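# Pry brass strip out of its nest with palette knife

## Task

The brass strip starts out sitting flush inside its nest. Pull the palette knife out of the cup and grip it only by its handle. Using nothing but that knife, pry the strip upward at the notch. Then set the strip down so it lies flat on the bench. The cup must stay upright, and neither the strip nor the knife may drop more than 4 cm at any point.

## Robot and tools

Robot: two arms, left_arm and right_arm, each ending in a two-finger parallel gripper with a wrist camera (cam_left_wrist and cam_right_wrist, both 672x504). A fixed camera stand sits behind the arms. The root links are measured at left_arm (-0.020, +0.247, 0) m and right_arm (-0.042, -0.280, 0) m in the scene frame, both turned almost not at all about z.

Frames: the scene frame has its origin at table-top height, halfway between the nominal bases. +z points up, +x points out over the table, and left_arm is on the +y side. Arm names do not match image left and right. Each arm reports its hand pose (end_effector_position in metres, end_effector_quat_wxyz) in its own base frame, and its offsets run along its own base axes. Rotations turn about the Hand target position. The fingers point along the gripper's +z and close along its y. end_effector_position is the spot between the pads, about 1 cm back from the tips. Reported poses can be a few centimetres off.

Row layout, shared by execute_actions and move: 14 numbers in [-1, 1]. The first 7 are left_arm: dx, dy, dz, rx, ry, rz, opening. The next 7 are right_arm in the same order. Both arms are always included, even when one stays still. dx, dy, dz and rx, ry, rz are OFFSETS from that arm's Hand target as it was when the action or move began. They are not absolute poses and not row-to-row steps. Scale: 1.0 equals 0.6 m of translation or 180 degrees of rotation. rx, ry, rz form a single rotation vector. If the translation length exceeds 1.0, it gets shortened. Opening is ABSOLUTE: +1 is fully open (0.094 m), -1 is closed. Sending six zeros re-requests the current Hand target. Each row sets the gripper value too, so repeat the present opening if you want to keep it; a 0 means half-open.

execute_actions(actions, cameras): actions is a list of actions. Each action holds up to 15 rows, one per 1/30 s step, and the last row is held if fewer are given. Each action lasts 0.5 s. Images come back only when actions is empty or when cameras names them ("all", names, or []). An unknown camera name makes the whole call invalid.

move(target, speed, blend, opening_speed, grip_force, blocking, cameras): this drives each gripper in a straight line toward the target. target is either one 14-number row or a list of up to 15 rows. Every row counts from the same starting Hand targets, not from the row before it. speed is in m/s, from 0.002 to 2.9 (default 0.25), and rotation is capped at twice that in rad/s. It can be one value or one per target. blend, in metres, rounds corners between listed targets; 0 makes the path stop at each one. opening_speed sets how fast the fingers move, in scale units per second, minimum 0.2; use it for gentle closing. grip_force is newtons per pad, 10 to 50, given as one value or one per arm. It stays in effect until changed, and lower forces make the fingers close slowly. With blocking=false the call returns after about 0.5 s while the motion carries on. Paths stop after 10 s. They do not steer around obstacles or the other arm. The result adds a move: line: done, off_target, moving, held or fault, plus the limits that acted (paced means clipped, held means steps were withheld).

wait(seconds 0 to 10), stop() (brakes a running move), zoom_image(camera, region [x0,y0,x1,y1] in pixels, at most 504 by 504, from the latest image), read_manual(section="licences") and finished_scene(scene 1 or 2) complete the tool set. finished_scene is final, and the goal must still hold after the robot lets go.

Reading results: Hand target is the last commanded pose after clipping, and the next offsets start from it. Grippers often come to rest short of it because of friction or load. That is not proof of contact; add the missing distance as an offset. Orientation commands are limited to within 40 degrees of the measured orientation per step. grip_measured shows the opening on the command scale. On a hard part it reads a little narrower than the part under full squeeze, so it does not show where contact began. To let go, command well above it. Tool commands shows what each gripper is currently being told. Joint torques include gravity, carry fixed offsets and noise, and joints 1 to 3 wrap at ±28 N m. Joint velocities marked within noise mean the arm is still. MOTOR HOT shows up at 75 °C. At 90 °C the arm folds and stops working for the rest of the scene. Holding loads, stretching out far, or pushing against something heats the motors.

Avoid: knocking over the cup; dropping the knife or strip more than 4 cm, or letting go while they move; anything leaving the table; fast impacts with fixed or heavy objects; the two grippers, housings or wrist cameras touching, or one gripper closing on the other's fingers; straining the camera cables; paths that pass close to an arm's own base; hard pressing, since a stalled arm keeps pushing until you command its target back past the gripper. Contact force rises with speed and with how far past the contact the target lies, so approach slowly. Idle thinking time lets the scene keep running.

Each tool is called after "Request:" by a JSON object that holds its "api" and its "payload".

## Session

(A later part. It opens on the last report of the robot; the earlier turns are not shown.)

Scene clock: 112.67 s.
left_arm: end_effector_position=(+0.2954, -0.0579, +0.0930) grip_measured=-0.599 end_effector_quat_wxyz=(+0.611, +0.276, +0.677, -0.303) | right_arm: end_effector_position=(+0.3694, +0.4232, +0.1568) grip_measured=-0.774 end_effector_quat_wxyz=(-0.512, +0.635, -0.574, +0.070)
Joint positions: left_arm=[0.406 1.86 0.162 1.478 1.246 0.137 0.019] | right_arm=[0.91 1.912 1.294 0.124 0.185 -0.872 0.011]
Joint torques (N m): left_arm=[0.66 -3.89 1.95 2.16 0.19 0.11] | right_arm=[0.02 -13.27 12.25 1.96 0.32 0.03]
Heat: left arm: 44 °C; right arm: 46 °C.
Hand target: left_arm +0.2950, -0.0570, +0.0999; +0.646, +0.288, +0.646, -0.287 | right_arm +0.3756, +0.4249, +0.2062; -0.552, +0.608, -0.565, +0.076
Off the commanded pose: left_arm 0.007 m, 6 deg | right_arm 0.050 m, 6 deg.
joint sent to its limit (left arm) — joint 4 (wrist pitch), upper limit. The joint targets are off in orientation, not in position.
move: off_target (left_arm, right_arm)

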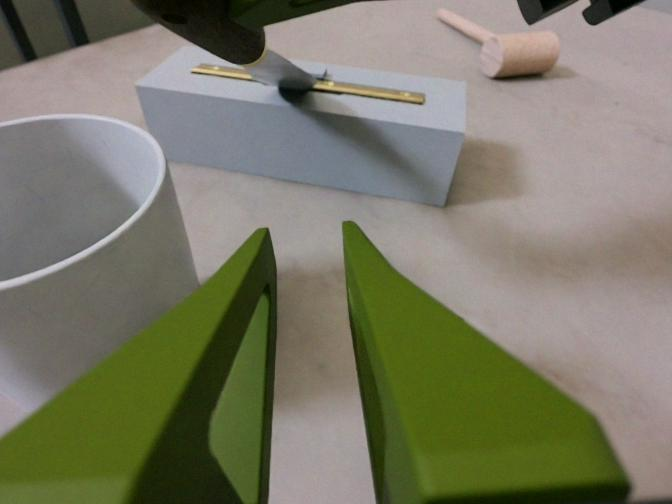

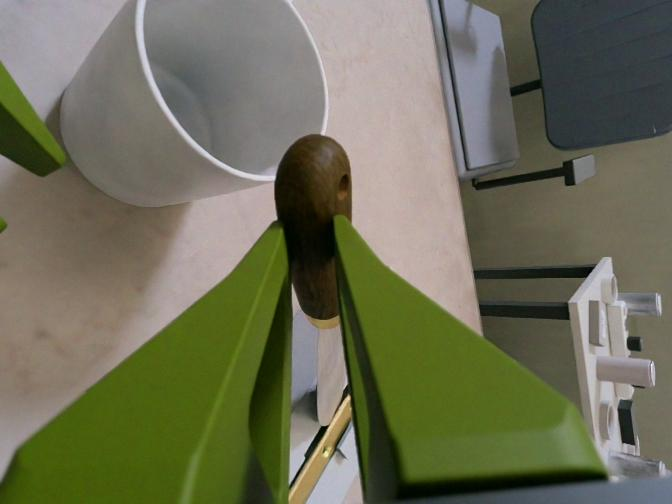

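Request:
{"api": "move", "payload": {"target": [0,0,0,0,0,0,-0.6, 0,0,0.0167,0,0,0,-1], "speed": 0.04, "cameras": ["all"]}}

Request:
{"api": "zoom_image", "payload": {"camera": "cam_left_wrist", "region": [170, 40, 440, 130]}}

Request:
{"api": "zoom_image", "payload": {"camera": "cam_right_wrist", "region": [280, 370, 390, 504]}}

Scene clock: 114.83 s.
left_arm: end_effector_position=(+0.2954, -0.0579, +0.0930) grip_measured=-0.599 end_effector_quat_wxyz=(+0.611, +0.276, +0.677, -0.303) | right_arm: end_effector_position=(+0.3698, +0.4226, +0.1649) grip_measured=-0.774 end_effector_quat_wxyz=(-0.509, +0.636, -0.575, +0.071)
Joint positions: left_arm=[0.406 1.86 0.162 1.478 1.246 0.137 0.019] | right_arm=[0.91 1.902 1.32 0.082 0.188 -0.872 0.011]
Joint torques (N m): left_arm=[0.66 -3.88 1.94 2.16 0.18 0.12] | right_arm=[0.01 -13.27 12.45 2.01 0.28 0.02]
Heat: left arm: 44 °C; right arm: 46 °C.
Hand target: left_arm +0.2950, -0.0570, +0.0999; +0.646, +0.288, +0.646, -0.287 | right_arm +0.3756, +0.4249, +0.2162; -0.552, +0.608, -0.565, +0.076
Off the commanded pose: left_arm 0.007 m, 6 deg | right_arm 0.052 m, 6 deg.
joint sent to its limit (left arm) — joint 4 (wrist pitch), upper limit. The joint targets are off in orientation, not in position.
move: off_target (left_arm, right_arm)

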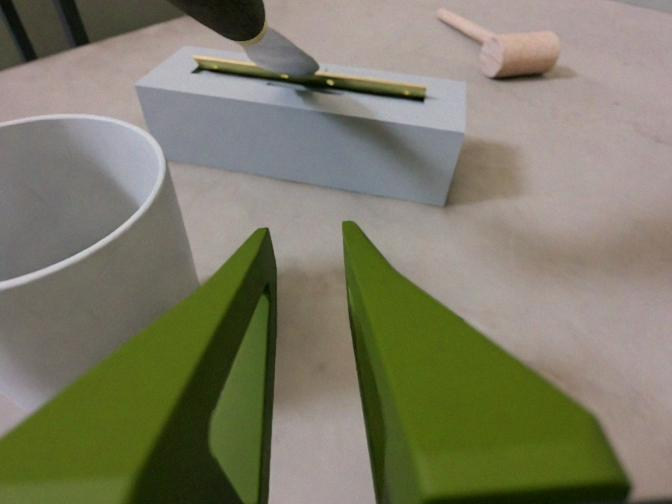

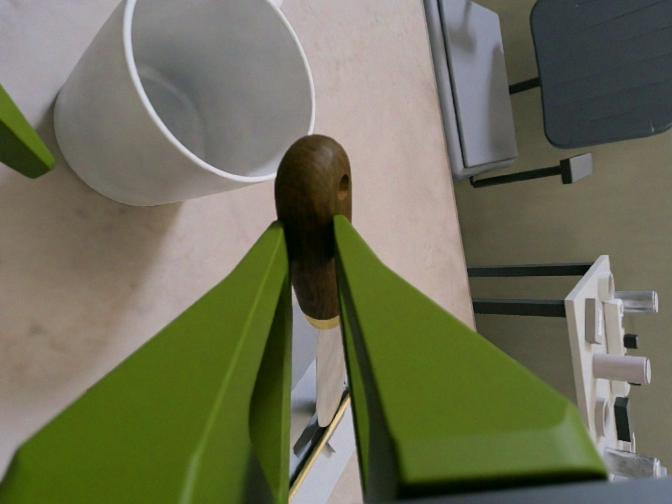

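Scaled by 1.867.

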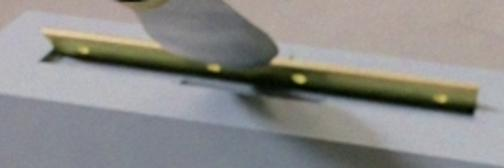

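Scaled by 3.761.

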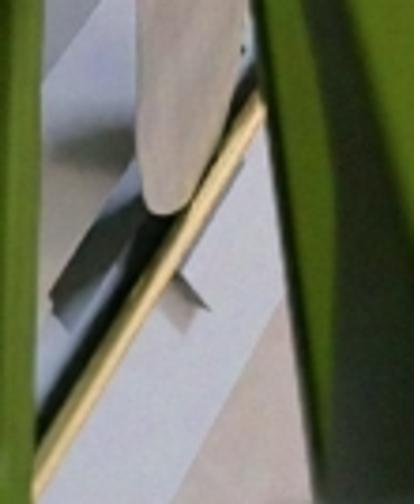

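Request:
{"api": "move", "payload": {"target": [0,0,0,0,0,0,-0.6, -0.038,-0.0172,-0.0033,0,0,0,-1], "speed": 0.04, "cameras": ["all"]}}

Request:
{"api": "zoom_image", "payload": {"camera": "cam_left_wrist", "region": [170, 30, 440, 130]}}

Request:
{"api": "zoom_image", "payload": {"camera": "cam_right_wrist", "region": [280, 370, 390, 504]}}

Scene clock: 118.47 s.
left_arm: end_effector_position=(+0.2954, -0.0579, +0.0930) grip_measured=-0.599 end_effector_quat_wxyz=(+0.611, +0.276, +0.677, -0.303) | right_arm: end_effector_position=(+0.3551, +0.4158, +0.1829) grip_measured=-0.774 end_effector_quat_wxyz=(-0.520, +0.631, -0.571, +0.079)
Joint positions: left_arm=[0.406 1.86 0.162 1.478 1.246 0.137 0.019] | right_arm=[0.936 1.827 1.271 0.08 0.224 -0.872 0.011]
Joint torques (N m): left_arm=[0.64 -3.86 1.94 2.16 0.19 0.11] | right_arm=[0.27 -12.37 7.86 2.26 0.2 0.13]
Heat: left arm: 44 °C; right arm: 47 °C.
Hand target: left_arm +0.2950, -0.0570, +0.0999; +0.646, +0.288, +0.646, -0.287 | right_arm +0.3527, +0.4146, +0.2141; -0.552, +0.608, -0.565, +0.076
Off the commanded pose: left_arm 0.007 m, 6 deg | right_arm 0.031 m, 5 deg.
joint sent to its limit (left arm) — joint 4 (wrist pitch), upper limit. The joint targets are off in orientation, not in position.
move: off_target (left_arm, right_arm)

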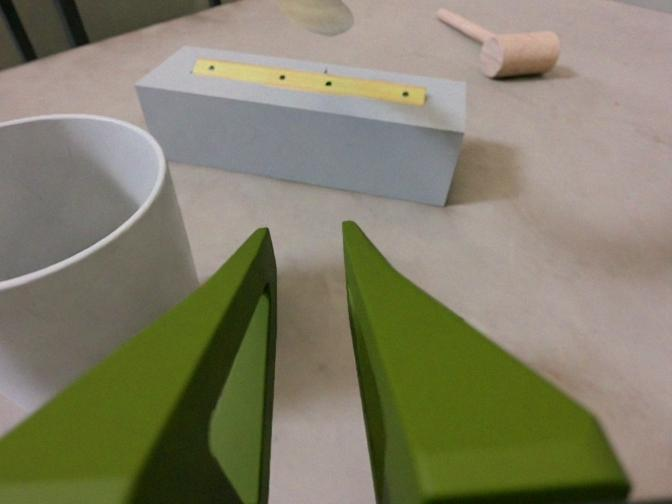

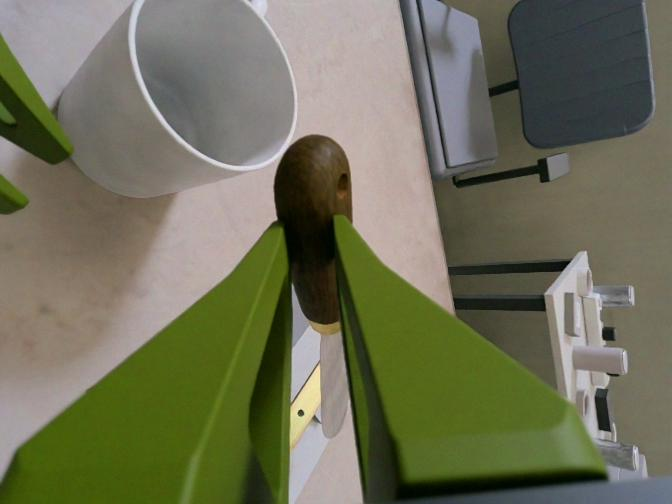

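Scaled by 1.867.

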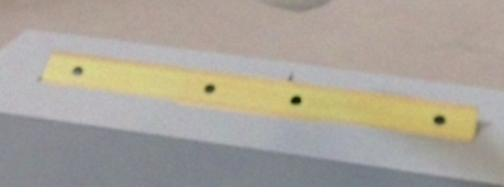

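Scaled by 3.761.

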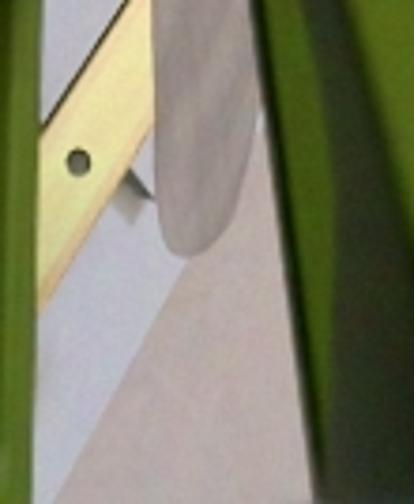

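Request:
{"api": "move", "payload": {"target": [0,0,0,0,0,0,-0.6, 0,0,0.1,0,0,0,-1], "speed": 0.1, "cameras": ["all"]}}

Request:
{"api": "zoom_image", "payload": {"camera": "cam_left_wrist", "region": [170, 30, 440, 130]}}

Request:
{"api": "zoom_image", "payload": {"camera": "cam_right_wrist", "region": [270, 310, 390, 504]}}

Scene clock: 120.93 s.
left_arm: end_effector_position=(+0.2954, -0.0579, +0.0930) grip_measured=-0.599 end_effector_quat_wxyz=(+0.611, +0.276, +0.677, -0.303) | right_arm: end_effector_position=(+0.3540, +0.4140, +0.2355) grip_measured=-0.774 end_effector_quat_wxyz=(-0.519, +0.631, -0.571, +0.079)
Joint positions: left_arm=[0.406 1.86 0.162 1.478 1.246 0.137 0.019] | right_arm=[0.936 1.777 1.425 -0.126 0.225 -0.872 0.011]
Joint torques (N m): left_arm=[0.65 -3.88 1.96 2.16 0.19 0.11] | right_arm=[0.51 -11.38 11.97 2 0.18 0.13]
Heat: left arm: 44 °C; right arm: 47 °C.
Hand target: left_arm +0.2950, -0.0570, +0.0999; +0.646, +0.288, +0.646, -0.287 | right_arm +0.3527, +0.4147, +0.2741; -0.552, +0.608, -0.565, +0.076
Off the commanded pose: left_arm 0.007 m, 6 deg | right_arm 0.039 m, 5 deg.
joint sent to its limit (left arm) — joint 4 (wrist pitch), upper limit. The joint targets are off in orientation, not in position.
move: off_target (left_arm, right_arm)

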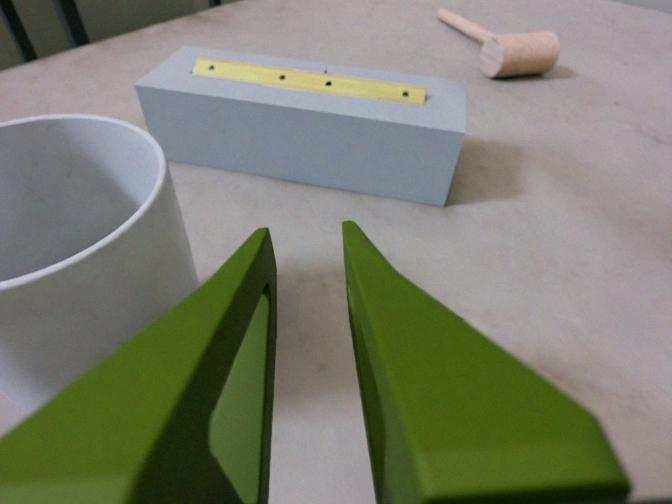

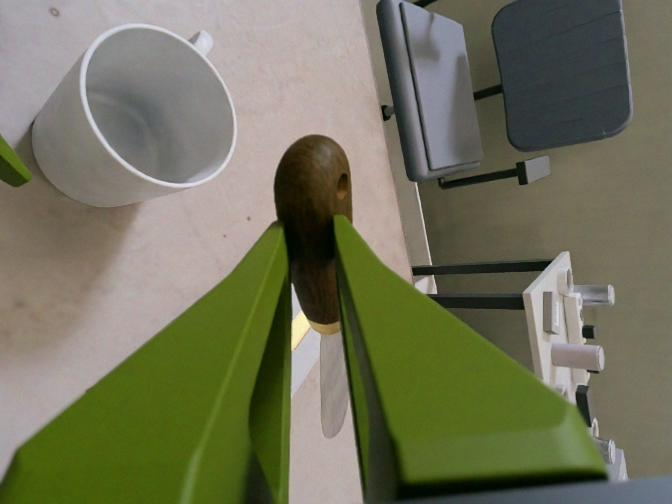

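Scaled by 1.867.

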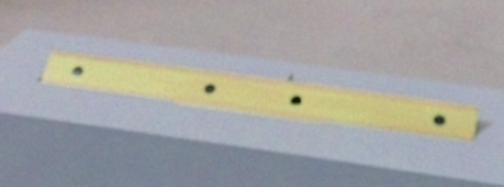

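Scaled by 2.598.

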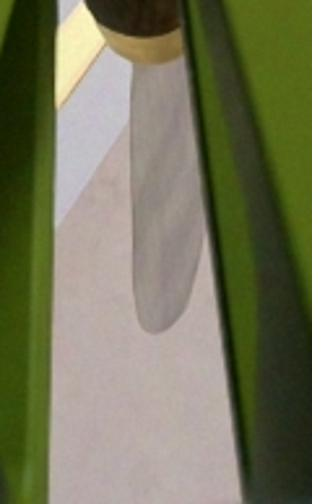

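Request:
{"api": "move", "payload": {"target": [0,0,0,0,0,0,-0.6, -0.1425,-0.4418,0.0333,0,0,0,-1], "speed": 0.2, "cameras": ["cam_left_wrist"]}}

Request:
{"api": "zoom_image", "payload": {"camera": "cam_left_wrist", "region": [170, 30, 440, 130]}}

Scene clock: 123.63 s.
left_arm: end_effector_position=(+0.2954, -0.0579, +0.0930) grip_measured=-0.599 end_effector_quat_wxyz=(+0.611, +0.276, +0.677, -0.303) | right_arm: end_effector_position=(+0.2690, +0.1481, +0.2935) grip_measured=-0.774 end_effector_quat_wxyz=(-0.549, +0.605, -0.571, +0.082)
Joint positions: left_arm=[0.406 1.86 0.162 1.478 1.246 0.137 0.019] | right_arm=[0.309 0.827 0.902 -0.493 -0.33 -1.105 0.011]
Joint torques (N m): left_arm=[0.66 -3.89 1.95 2.15 0.19 0.11] | right_arm=[-0.68 -0.65 8.23 1.98 -0.37 -0.06]
Heat: left arm: 44 °C; right arm: 47 °C.
Hand target: left_arm +0.2950, -0.0570, +0.0999; +0.646, +0.288, +0.646, -0.287 | right_arm +0.2671, +0.1496, +0.2941; -0.552, +0.608, -0.565, +0.076
Off the commanded pose: left_arm 0.007 m, 6 deg | right_arm 0.002 m, 1 deg.
joint sent to its limit (left arm) — joint 4 (wrist pitch), upper limit. The joint targets are off in orientation, not in position.
move: off_target (left_arm)
Images, in order (width x height): cam_left_wrist 672x504.

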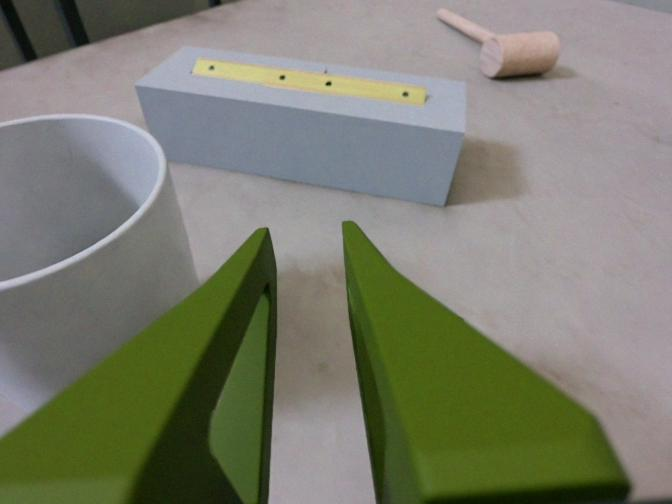

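Scaled by 1.867.

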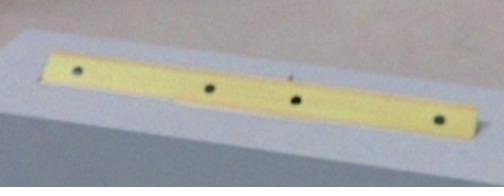

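Request:
{"api": "move", "payload": {"target": [[-0.0083,0.0117,0.2,0.0674,0.1,0.0742,-0.6, 0,0,0,0,0,0,-1],[0.2,-0.2333,0.0683,0.1349,0.2,0.1484,0.5, 0,0,0,0,0,0,-1]], "speed": 0.25, "blend": [0.04,0], "cameras": ["all"]}}

Scene clock: 127.13 s.
left_arm: end_effector_position=(+0.4101, -0.1956, +0.1364) grip_measured=+0.499 end_effector_quat_wxyz=(+0.390, +0.165, +0.903, -0.072) | right_arm: end_effector_position=(+0.2689, +0.1482, +0.2936) grip_measured=-0.774 end_effector_quat_wxyz=(-0.549, +0.605, -0.570, +0.082)
Joint positions: left_arm=[-0.482 1.614 1.076 -0.22 -0.087 -0.083 0.07] | right_arm=[0.309 0.827 0.902 -0.493 -0.33 -1.106 0.011]
Joint torques (N m): left_arm=[-0.21 -6.15 9.24 1.36 -0.17 -0.1] | right_arm=[-0.7 -0.62 8.21 1.98 -0.33 -0.04]
Heat: left arm: 44 °C; right arm: 47 °C.
Hand target: left_arm +0.4149, -0.1971, +0.1406; +0.392, +0.160, +0.903, -0.069 | right_arm +0.2671, +0.1496, +0.2942; -0.552, +0.608, -0.565, +0.076
Off the commanded pose: left_arm 0.007 m, 1 deg | right_arm 0.002 m, 1 deg.
move: done

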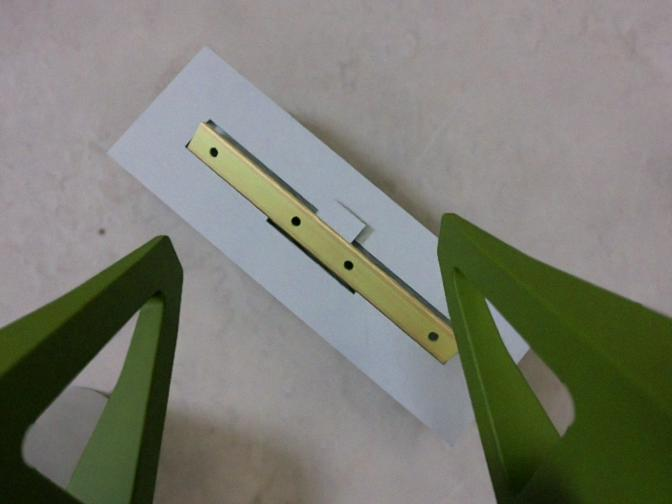

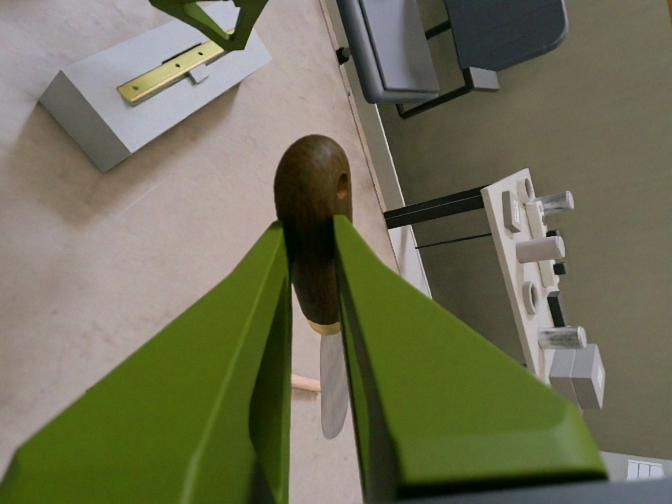

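Request:
{"api": "zoom_image", "payload": {"camera": "cam_left_wrist", "region": [170, 100, 470, 380]}}

Request:
{"api": "zoom_image", "payload": {"camera": "cam_left_wrist", "region": [180, 110, 300, 210]}}

Request:
{"api": "zoom_image", "payload": {"camera": "cam_left_wrist", "region": [270, 180, 390, 300]}}

Request:
{"api": "zoom_image", "payload": {"camera": "cam_left_wrist", "region": [370, 260, 470, 370]}}

Scaled by 1.680.

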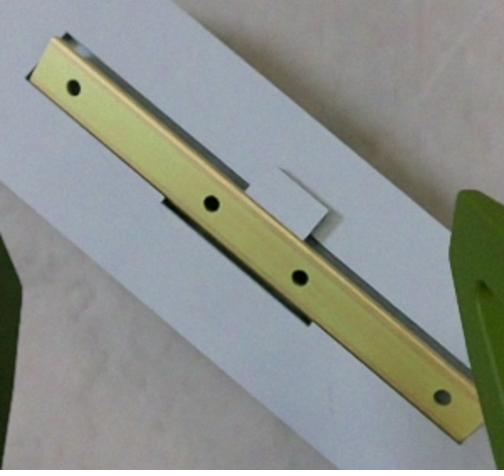

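Scaled by 4.200.

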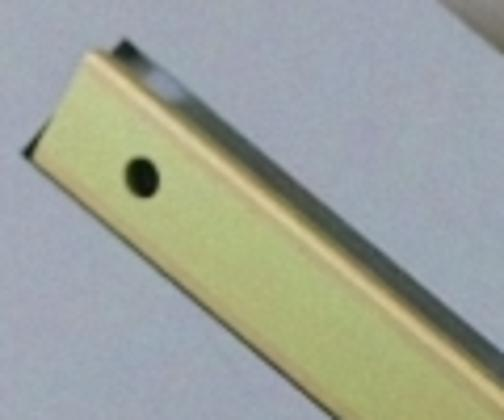

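Scaled by 4.200.

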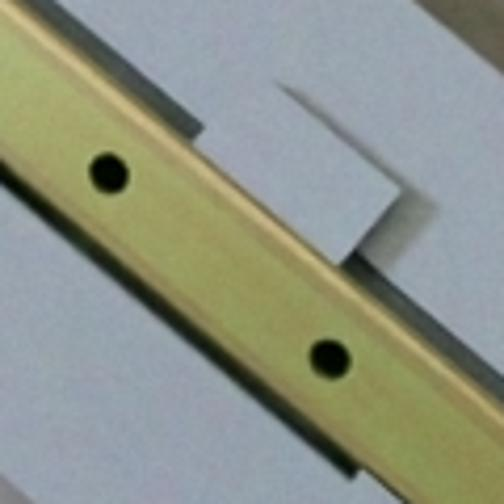

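Scaled by 4.582.

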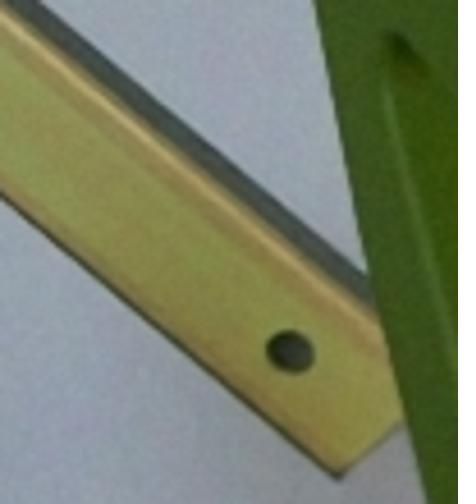

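Request:
{"api": "move", "payload": {"target": [-0.3248,0.0835,-0.0343,-0.1749,-0.1743,-0.264,0.2, 0.035,-0.0193,-0.2833,-0.2147,0.1325,-0.1066,-1], "speed": 0.2, "cameras": ["all"]}}

Scene clock: 133.27 s.
left_arm: end_effector_position=(+0.2225, -0.1474, +0.1146) grip_measured=+0.201 end_effector_quat_wxyz=(+0.559, +0.397, +0.600, -0.412) | right_arm: end_effector_position=(+0.2810, +0.1340, +0.1106) grip_measured=-0.774 end_effector_quat_wxyz=(-0.164, +0.664, -0.698, +0.211)
Joint positions: left_arm=[0.129 1.683 0.044 1.478 1.347 0.107 0.056] | right_arm=[0.659 1.363 0.936 -0.751 0.382 -0.938 0.011]
Joint torques (N m): left_arm=[0.53 -2.73 1.76 2.08 0.15 -0.06] | right_arm=[0.58 -4 11.73 0.96 0.43 0.1]
Heat: left arm: 44 °C; right arm: 46 °C.
Hand target: left_arm +0.2201, -0.1470, +0.1202; +0.579, +0.405, +0.579, -0.406 | right_arm +0.2882, +0.1380, +0.1242; -0.176, +0.657, -0.699, +0.220
Off the commanded pose: left_arm 0.006 m, 4 deg | right_arm 0.016 m, 2 deg.
joint sent to its limit (left arm) — joint 4 (wrist pitch), upper limit. The joint targets still meet the commanded pose.
move: off_target (left_arm, right_arm)

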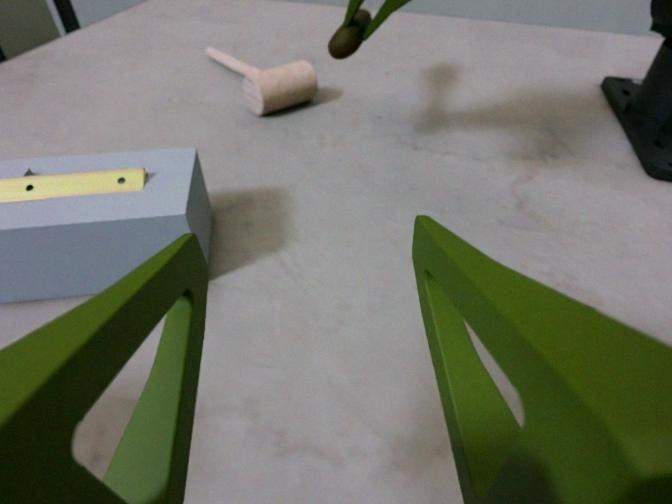

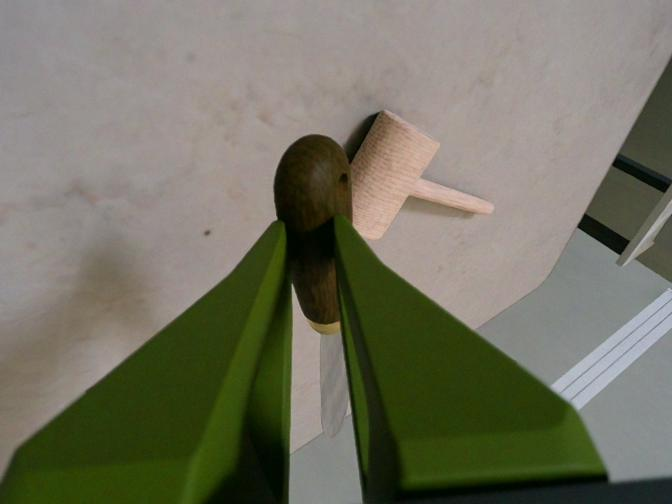

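Request:
{"api": "move", "payload": {"target": [0,0,0,0,0,0,0.2, 0,0,-0.1167,0,0,0,-1], "speed": 0.1, "cameras": ["cam_left_wrist"]}}

Request:
{"api": "zoom_image", "payload": {"camera": "cam_left_wrist", "region": [270, 0, 510, 160]}}

Scene clock: 136.00 s.
left_arm: end_effector_position=(+0.2225, -0.1474, +0.1146) grip_measured=+0.201 end_effector_quat_wxyz=(+0.559, +0.397, +0.600, -0.412) | right_arm: end_effector_position=(+0.2843, +0.1363, +0.0532) grip_measured=-0.774 end_effector_quat_wxyz=(-0.168, +0.662, -0.699, +0.212)
Joint positions: left_arm=[0.129 1.683 0.044 1.478 1.347 0.107 0.056] | right_arm=[0.659 1.45 0.764 -0.485 0.383 -0.937 0.011]
Joint torques (N m): left_arm=[0.54 -2.71 1.8 2.08 0.15 -0.08] | right_arm=[0.61 -4.18 6.83 1.38 0.41 0.08]
Heat: left arm: 44 °C; right arm: 46 °C.
Hand target: left_arm +0.2201, -0.1470, +0.1202; +0.579, +0.405, +0.579, -0.406 | right_arm +0.2881, +0.1380, +0.0541; -0.176, +0.657, -0.699, +0.220
Off the commanded pose: left_arm 0.006 m, 4 deg | right_arm 0.004 m, 2 deg.
joint sent to its limit (left arm) — joint 4 (wrist pitch), upper limit. The joint targets still meet the commanded pose.
move: off_target (left_arm)
Images, in order (width x height): cam_left_wrist 672x504.

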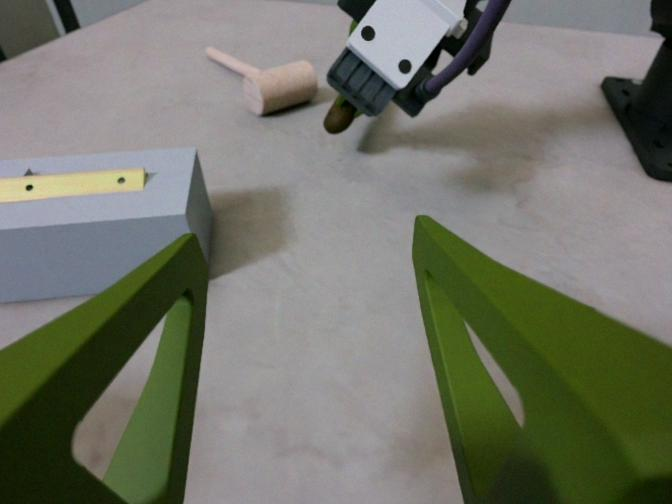

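Scaled by 2.100.

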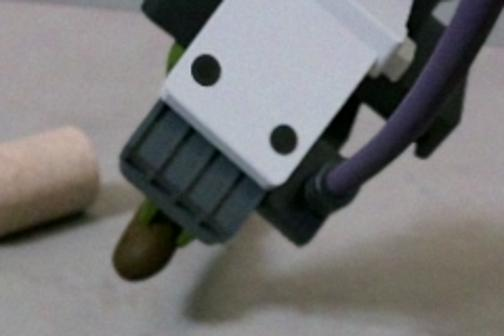

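Request:
{"api": "move", "payload": {"target": [0,0,0,0,0,0,0.2, 0,0,-0.0333,0,0,0,-1], "speed": 0.06, "cameras": ["cam_left_wrist"]}}

Request:
{"api": "zoom_image", "payload": {"camera": "cam_left_wrist", "region": [270, 40, 470, 200]}}

Scene clock: 137.47 s.
left_arm: end_effector_position=(+0.2225, -0.1474, +0.1146) grip_measured=+0.201 end_effector_quat_wxyz=(+0.559, +0.397, +0.600, -0.412) | right_arm: end_effector_position=(+0.2849, +0.1366, +0.0340) grip_measured=-0.774 end_effector_quat_wxyz=(-0.169, +0.662, -0.699, +0.212)
Joint positions: left_arm=[0.129 1.683 0.044 1.478 1.347 0.107 0.056] | right_arm=[0.659 1.492 0.714 -0.39 0.384 -0.937 0.011]
Joint torques (N m): left_arm=[0.55 -2.73 1.77 2.09 0.16 -0.07] | right_arm=[0.58 -4.23 6.42 1.4 0.4 0.08]
Heat: left arm: 44 °C; right arm: 46 °C.
Hand target: left_arm +0.2201, -0.1470, +0.1202; +0.579, +0.405, +0.579, -0.406 | right_arm +0.2882, +0.1380, +0.0342; -0.176, +0.657, -0.699, +0.221
Off the commanded pose: left_arm 0.006 m, 4 deg | right_arm 0.004 m, 1 deg.
joint sent to its limit (left arm) — joint 4 (wrist pitch), upper limit. The joint targets still meet the commanded pose.
move: off_target (left_arm)
Images, in order (width x height): cam_left_wrist 672x504.

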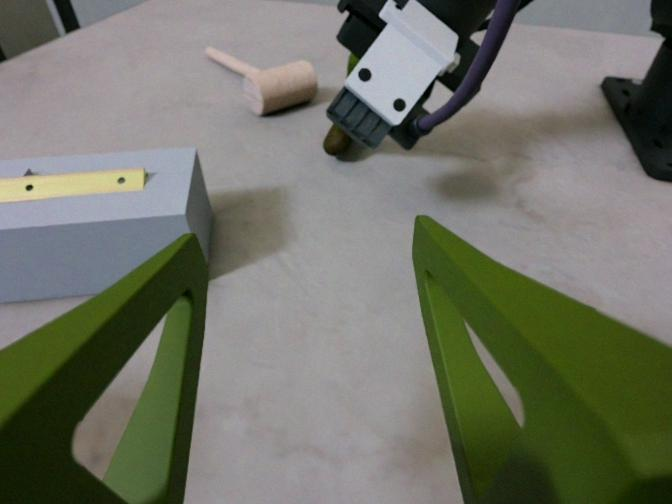

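Scaled by 2.520.

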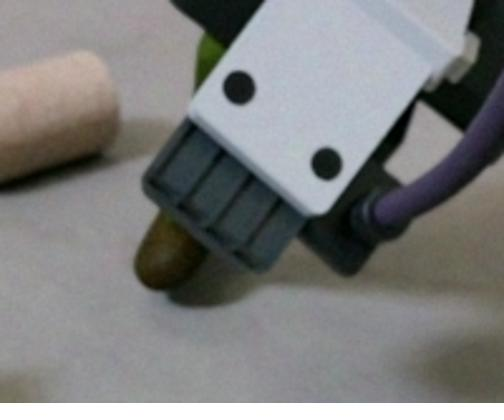

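Request:
{"api": "move", "payload": {"target": [0,0,0,0,0,0,0.2, 0,0,-0.01,0,0,0,-1], "speed": 0.04, "cameras": ["cam_left_wrist"]}}

Request:
{"api": "zoom_image", "payload": {"camera": "cam_left_wrist", "region": [270, 40, 470, 200]}}

Scene clock: 138.57 s.
left_arm: end_effector_position=(+0.2225, -0.1474, +0.1146) grip_measured=+0.201 end_effector_quat_wxyz=(+0.559, +0.397, +0.600, -0.412) | right_arm: end_effector_position=(+0.2851, +0.1367, +0.0282) grip_measured=-0.774 end_effector_quat_wxyz=(-0.169, +0.662, -0.699, +0.212)
Joint positions: left_arm=[0.129 1.683 0.044 1.478 1.347 0.107 0.056] | right_arm=[0.659 1.507 0.7 -0.361 0.384 -0.937 0.011]
Joint torques (N m): left_arm=[0.57 -2.7 1.76 2.09 0.15 -0.07] | right_arm=[0.61 -4.26 6.28 1.42 0.4 0.08]
Heat: left arm: 44 °C; right arm: 45 °C.
Hand target: left_arm +0.2201, -0.1470, +0.1202; +0.579, +0.405, +0.579, -0.406 | right_arm +0.2881, +0.1380, +0.0281; -0.176, +0.657, -0.699, +0.220
Off the commanded pose: left_arm 0.006 m, 4 deg | right_arm 0.003 m, 1 deg.
joint sent to its limit (left arm) — joint 4 (wrist pitch), upper limit. The joint targets still meet the commanded pose.
move: off_target (left_arm)
Images, in order (width x height): cam_left_wrist 672x504.

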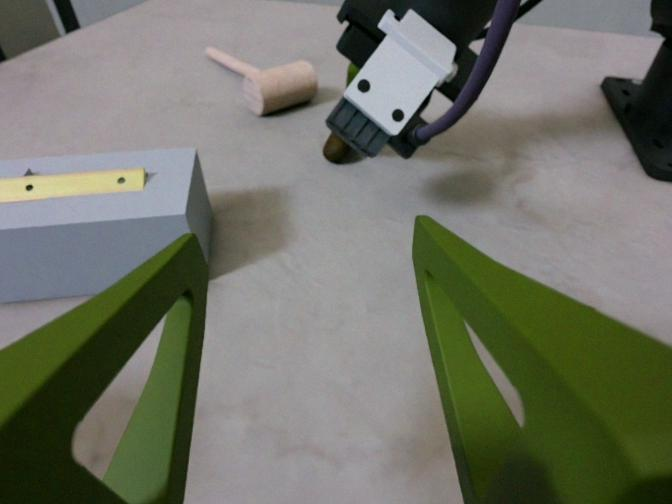

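Scaled by 2.520.

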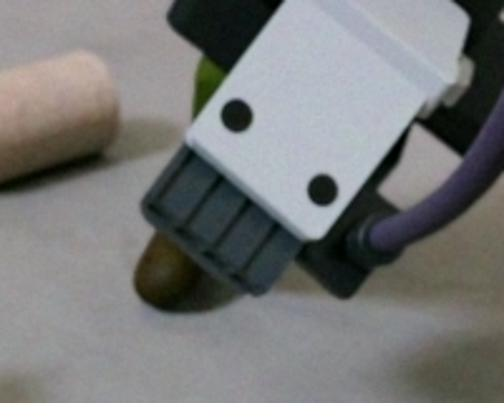

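Request:
{"api": "move", "payload": {"target": [0,0,0,0,0,0,0.2, 0,0,-0.0067,0,0,0,-1], "speed": 0.03, "cameras": ["all"]}}

Request:
{"api": "zoom_image", "payload": {"camera": "cam_left_wrist", "region": [270, 40, 470, 200]}}

Scene clock: 139.50 s.
left_arm: end_effector_position=(+0.2225, -0.1474, +0.1146) grip_measured=+0.201 end_effector_quat_wxyz=(+0.559, +0.397, +0.600, -0.412) | right_arm: end_effector_position=(+0.2870, +0.1373, +0.0273) grip_measured=-0.774 end_effector_quat_wxyz=(-0.173, +0.660, -0.699, +0.215)
Joint positions: left_arm=[0.129 1.683 0.044 1.478 1.347 0.107 0.056] | right_arm=[0.66 1.512 0.694 -0.339 0.39 -0.937 0.011]
Joint torques (N m): left_arm=[0.53 -2.71 1.77 2.09 0.15 -0.07] | right_arm=[0.53 -3.9 6.04 1.4 0.35 0.08]
Heat: left arm: 44 °C; right arm: 45 °C.
Hand target: left_arm +0.2201, -0.1470, +0.1202; +0.579, +0.405, +0.579, -0.406 | right_arm +0.2882, +0.1380, +0.0242; -0.176, +0.657, -0.699, +0.220
Off the commanded pose: left_arm 0.006 m, 4 deg | right_arm 0.003 m, 1 deg.
joint sent to its limit (left arm) — joint 4 (wrist pitch), upper limit. The joint targets still meet the commanded pose.
move: off_target (left_arm)

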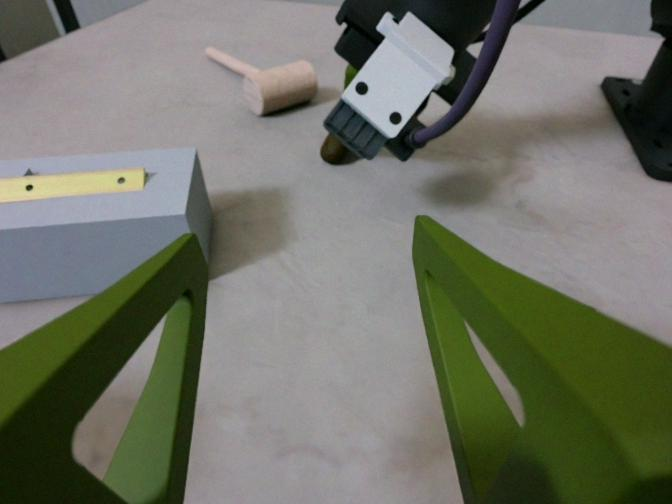

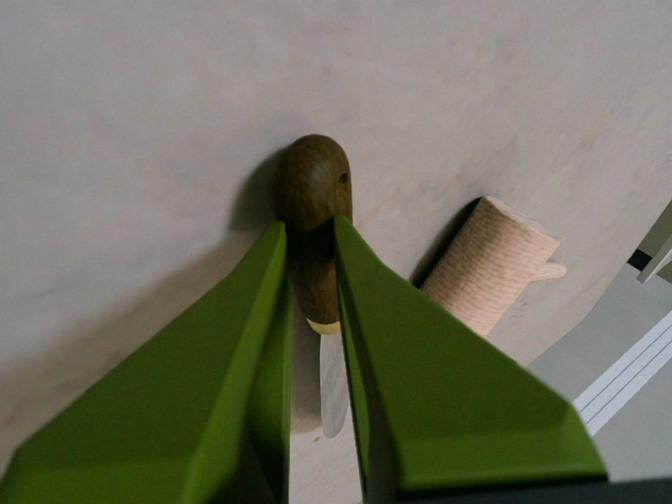

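Scaled by 2.520.

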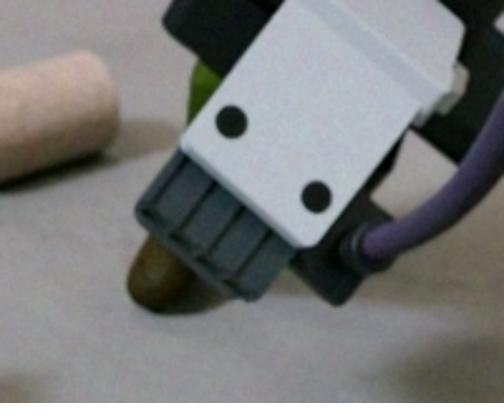

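Request:
{"api": "move", "payload": {"target": [0,0,0,0,0,0,0.2, 0,0,0.035,0,0,0,-0.35], "speed": 0.04, "opening_speed": 0.9, "cameras": ["all"]}}

Request:
{"api": "zoom_image", "payload": {"camera": "cam_left_wrist", "region": [270, 40, 470, 200]}}

Scene clock: 140.87 s.
left_arm: end_effector_position=(+0.2225, -0.1474, +0.1146) grip_measured=+0.201 end_effector_quat_wxyz=(+0.559, +0.397, +0.600, -0.412) | right_arm: end_effector_position=(+0.2797, +0.1316, +0.0272) grip_measured=-0.353 end_effector_quat_wxyz=(-0.153, +0.666, -0.699, +0.214)
Joint positions: left_arm=[0.129 1.683 0.044 1.478 1.347 0.107 0.056] | right_arm=[0.66 1.502 0.702 -0.399 0.39 -0.937 0.03]
Joint torques (N m): left_arm=[0.53 -2.73 1.77 2.08 0.14 -0.07] | right_arm=[0.49 -6.79 9.94 0.95 0.34 0.08]
Heat: left arm: 44 °C; right arm: 45 °C.
Hand target: left_arm +0.2201, -0.1470, +0.1202; +0.579, +0.405, +0.579, -0.406 | right_arm +0.2882, +0.1380, +0.0452; -0.176, +0.657, -0.699, +0.220
Off the commanded pose: left_arm 0.006 m, 4 deg | right_arm 0.021 m, 3 deg.
joint sent to its limit (left arm) — joint 4 (wrist pitch), upper limit. The joint targets still meet the commanded pose.
move: off_target (left_arm, right_arm)

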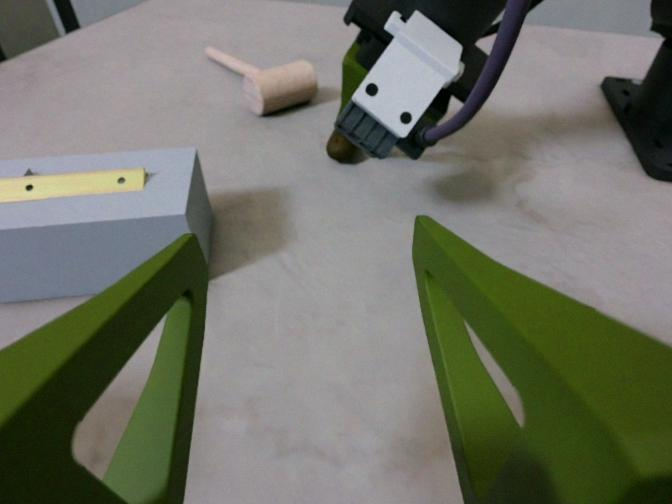

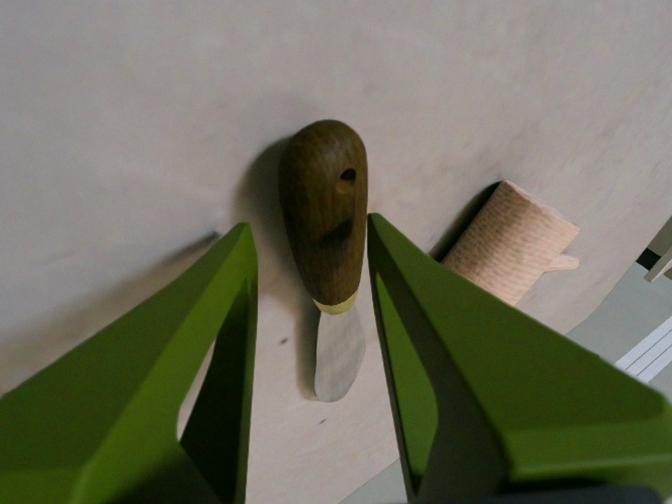

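Scaled by 2.520.

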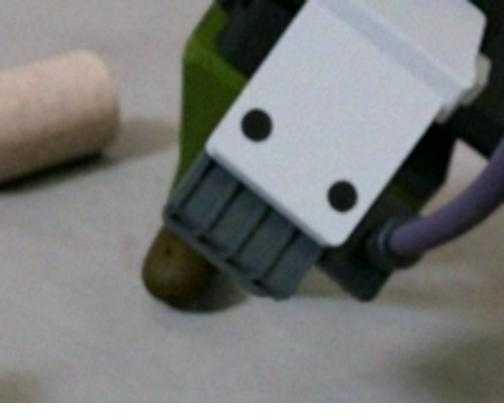

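Request:
{"api": "move", "payload": {"target": [0,0,0,0,0,0,0.2, -0.04,0.01,0.15,0,0,0,-0.35], "speed": 0.1, "cameras": ["cam_right_wrist"]}}

Scene clock: 146.57 s.
left_arm: end_effector_position=(+0.2225, -0.1474, +0.1146) grip_measured=+0.201 end_effector_quat_wxyz=(+0.559, +0.397, +0.600, -0.412) | right_arm: end_effector_position=(+0.2602, +0.1416, +0.1182) grip_measured=-0.353 end_effector_quat_wxyz=(-0.156, +0.666, -0.697, +0.213)
Joint positions: left_arm=[0.129 1.683 0.044 1.478 1.347 0.107 0.056] | right_arm=[0.744 1.335 0.952 -0.843 0.418 -0.854 0.03]
Joint torques (N m): left_arm=[0.53 -2.71 1.77 2.08 0.15 -0.07] | right_arm=[0.55 -5.48 10.77 0.87 0.42 0.1]
Heat: left arm: 44 °C; right arm: 44 °C.
Hand target: left_arm +0.2201, -0.1470, +0.1202; +0.579, +0.405, +0.579, -0.406 | right_arm +0.2641, +0.1440, +0.1352; -0.176, +0.657, -0.699, +0.220
Off the commanded pose: left_arm 0.006 m, 4 deg | right_arm 0.018 m, 3 deg.
joint sent to its limit (left arm) — joint 4 (wrist pitch), upper limit. The joint targets still meet the commanded pose.
move: off_target (left_arm, right_arm)
Images, in order (width x height): cam_right_wrist 672x504.

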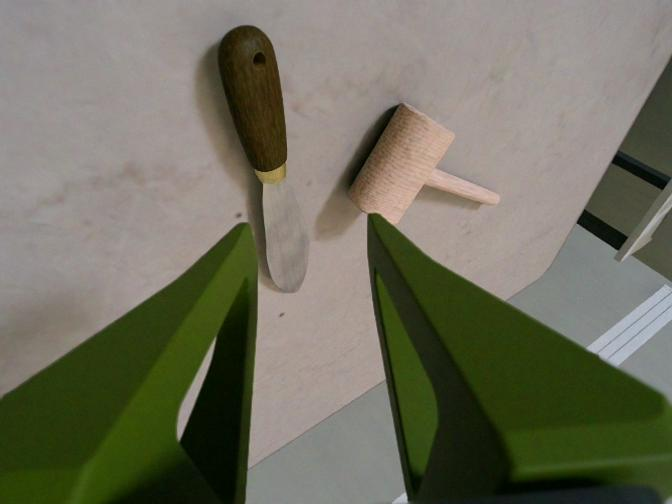

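Request:
{"api": "move", "payload": {"target": [[0.1333,-0.0217,0.1667,0.0979,0.2419,0.2114,-0.2, 0,0,0,0,0,0,-0.35],[0.2948,-0.105,0.0247,0.1958,0.4837,0.4228,-0.2, 0,0,0,0,0,0,-0.35]], "speed": 0.25, "blend": [0.04,0], "cameras": ["all"]}}

Scene clock: 155.50 s.
left_arm: end_effector_position=(+0.3957, -0.2104, +0.1389) grip_measured=-0.199 end_effector_quat_wxyz=(+0.046, -0.220, +0.974, +0.001) | right_arm: end_effector_position=(+0.2600, +0.1415, +0.1181) grip_measured=-0.353 end_effector_quat_wxyz=(-0.156, +0.666, -0.698, +0.213)
Joint positions: left_arm=[-0.516 2.263 2.291 -1.533 -0.063 -0.959 0.038] | right_arm=[0.744 1.335 0.952 -0.844 0.418 -0.854 0.03]
Joint torques (N m): left_arm=[-0.13 -9.51 7.8 0.18 -0.15 -0.11] | right_arm=[0.57 -5.46 10.77 0.87 0.41 0.1]
Motor temperatures (°C): left_arm=[31 31 38 44 27 31 29] | right_arm=[34 39 38 43 31 28 28]
Heat: left arm: 44 °C; right arm: 43 °C.
Hand target: left_arm +0.3969, -0.2101, +0.1349; +0.042, -0.224, +0.974, +0.010 | right_arm +0.2641, +0.1440, +0.1352; -0.176, +0.657, -0.699, +0.220
Off the commanded pose: left_arm 0.004 m, 1 deg | right_arm 0.018 m, 3 deg.
move: off_target (right_arm)

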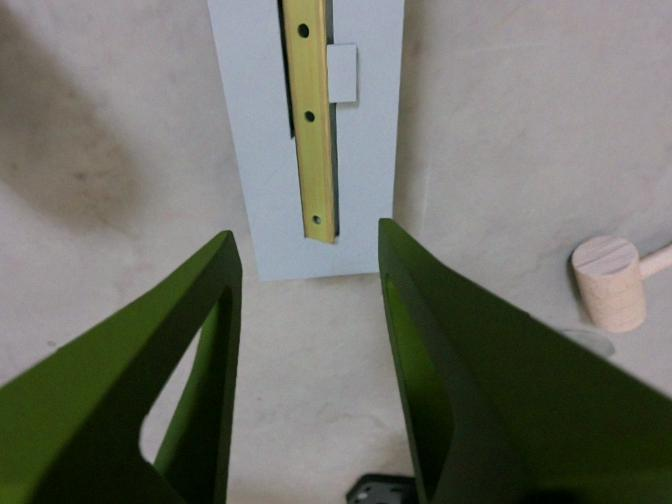

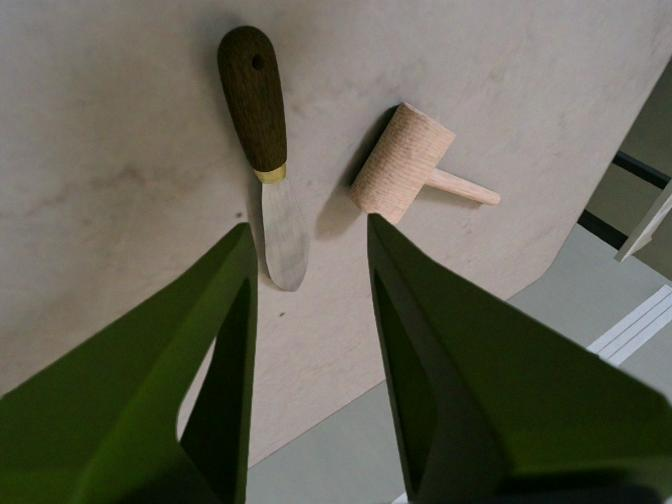

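Request:
{"api": "move", "payload": {"target": [-0.018,-0.0088,-0.0883,0,0,-0.0139,-0.2, 0,0,0,0,0,0,-0.35], "speed": 0.12, "cameras": ["cam_left_wrist"]}}

Request:
{"api": "zoom_image", "payload": {"camera": "cam_left_wrist", "region": [200, 60, 420, 280]}}

Scene clock: 157.50 s.
left_arm: end_effector_position=(+0.3857, -0.2134, +0.0711) grip_measured=-0.199 end_effector_quat_wxyz=(+0.028, -0.210, +0.977, +0.018) | right_arm: end_effector_position=(+0.2600, +0.1415, +0.1181) grip_measured=-0.353 end_effector_quat_wxyz=(-0.156, +0.666, -0.698, +0.213)
Joint positions: left_arm=[-0.534 2.243 1.987 -1.298 -0.065 -0.957 0.038] | right_arm=[0.744 1.335 0.952 -0.844 0.418 -0.854 0.03]
Joint torques (N m): left_arm=[-0.53 -13.94 5.12 0.35 -0.13 0.08] | right_arm=[0.55 -5.46 10.78 0.87 0.42 0.1]
Heat: left arm: 43 °C; right arm: 43 °C.
Hand target: left_arm +0.3862, -0.2154, +0.0820; +0.043, -0.203, +0.978, +0.009 | right_arm +0.2641, +0.1440, +0.1352; -0.176, +0.657, -0.699, +0.220
Off the commanded pose: left_arm 0.011 m, 2 deg | right_arm 0.018 m, 3 deg.
move: off_target (left_arm, right_arm)
Images, in order (width x height): cam_left_wrist 672x504.

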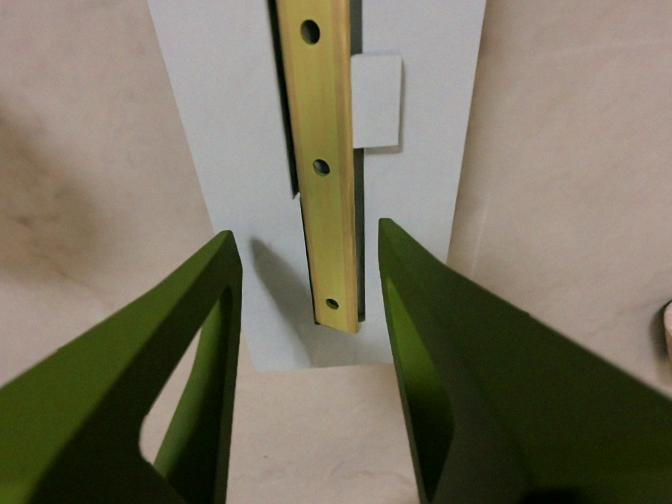

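Scaled by 2.291.

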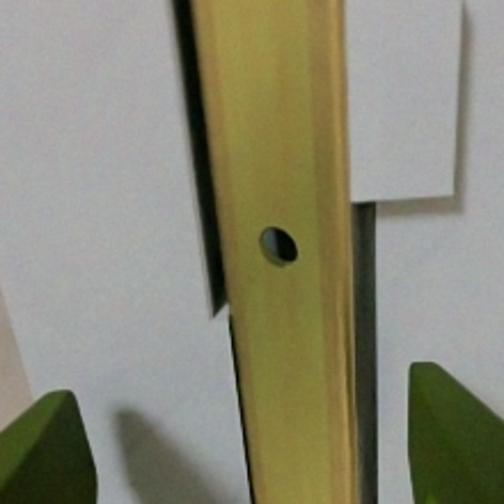

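Request:
{"api": "move", "payload": {"target": [0.0035,-0.008,-0.01,0,0,0,-0.2, 0,0,0,0,0,0,-0.35], "speed": 0.04, "cameras": ["cam_left_wrist"]}}

Request:
{"api": "zoom_image", "payload": {"camera": "cam_left_wrist", "region": [200, 100, 420, 320]}}

Scene clock: 158.57 s.
left_arm: end_effector_position=(+0.3866, -0.2174, +0.0711) grip_measured=-0.199 end_effector_quat_wxyz=(+0.032, -0.207, +0.978, +0.014) | right_arm: end_effector_position=(+0.2600, +0.1415, +0.1181) grip_measured=-0.353 end_effector_quat_wxyz=(-0.156, +0.666, -0.698, +0.213)
Joint positions: left_arm=[-0.541 2.243 1.987 -1.287 -0.065 -0.957 0.038] | right_arm=[0.744 1.335 0.952 -0.844 0.418 -0.854 0.03]
Joint torques (N m): left_arm=[-0.54 -12.34 5.83 0.38 -0.13 0] | right_arm=[0.57 -5.46 10.77 0.87 0.42 0.11]
Heat: left arm: 43 °C; right arm: 43 °C.
Hand target: left_arm +0.3883, -0.2201, +0.0760; +0.043, -0.203, +0.978, +0.009 | right_arm +0.2641, +0.1440, +0.1352; -0.176, +0.657, -0.699, +0.220
Off the commanded pose: left_arm 0.006 m, 1 deg | right_arm 0.018 m, 3 deg.
move: off_target (right_arm)
Images, in order (width x height): cam_left_wrist 672x504.

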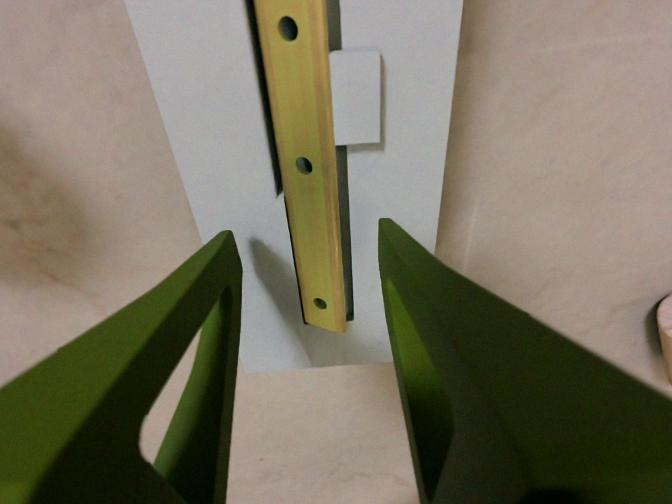

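Scaled by 2.291.

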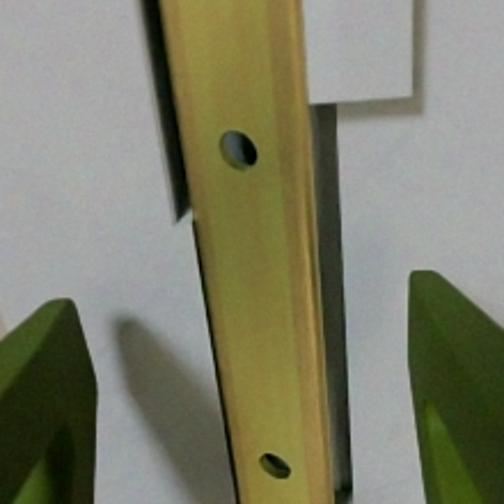

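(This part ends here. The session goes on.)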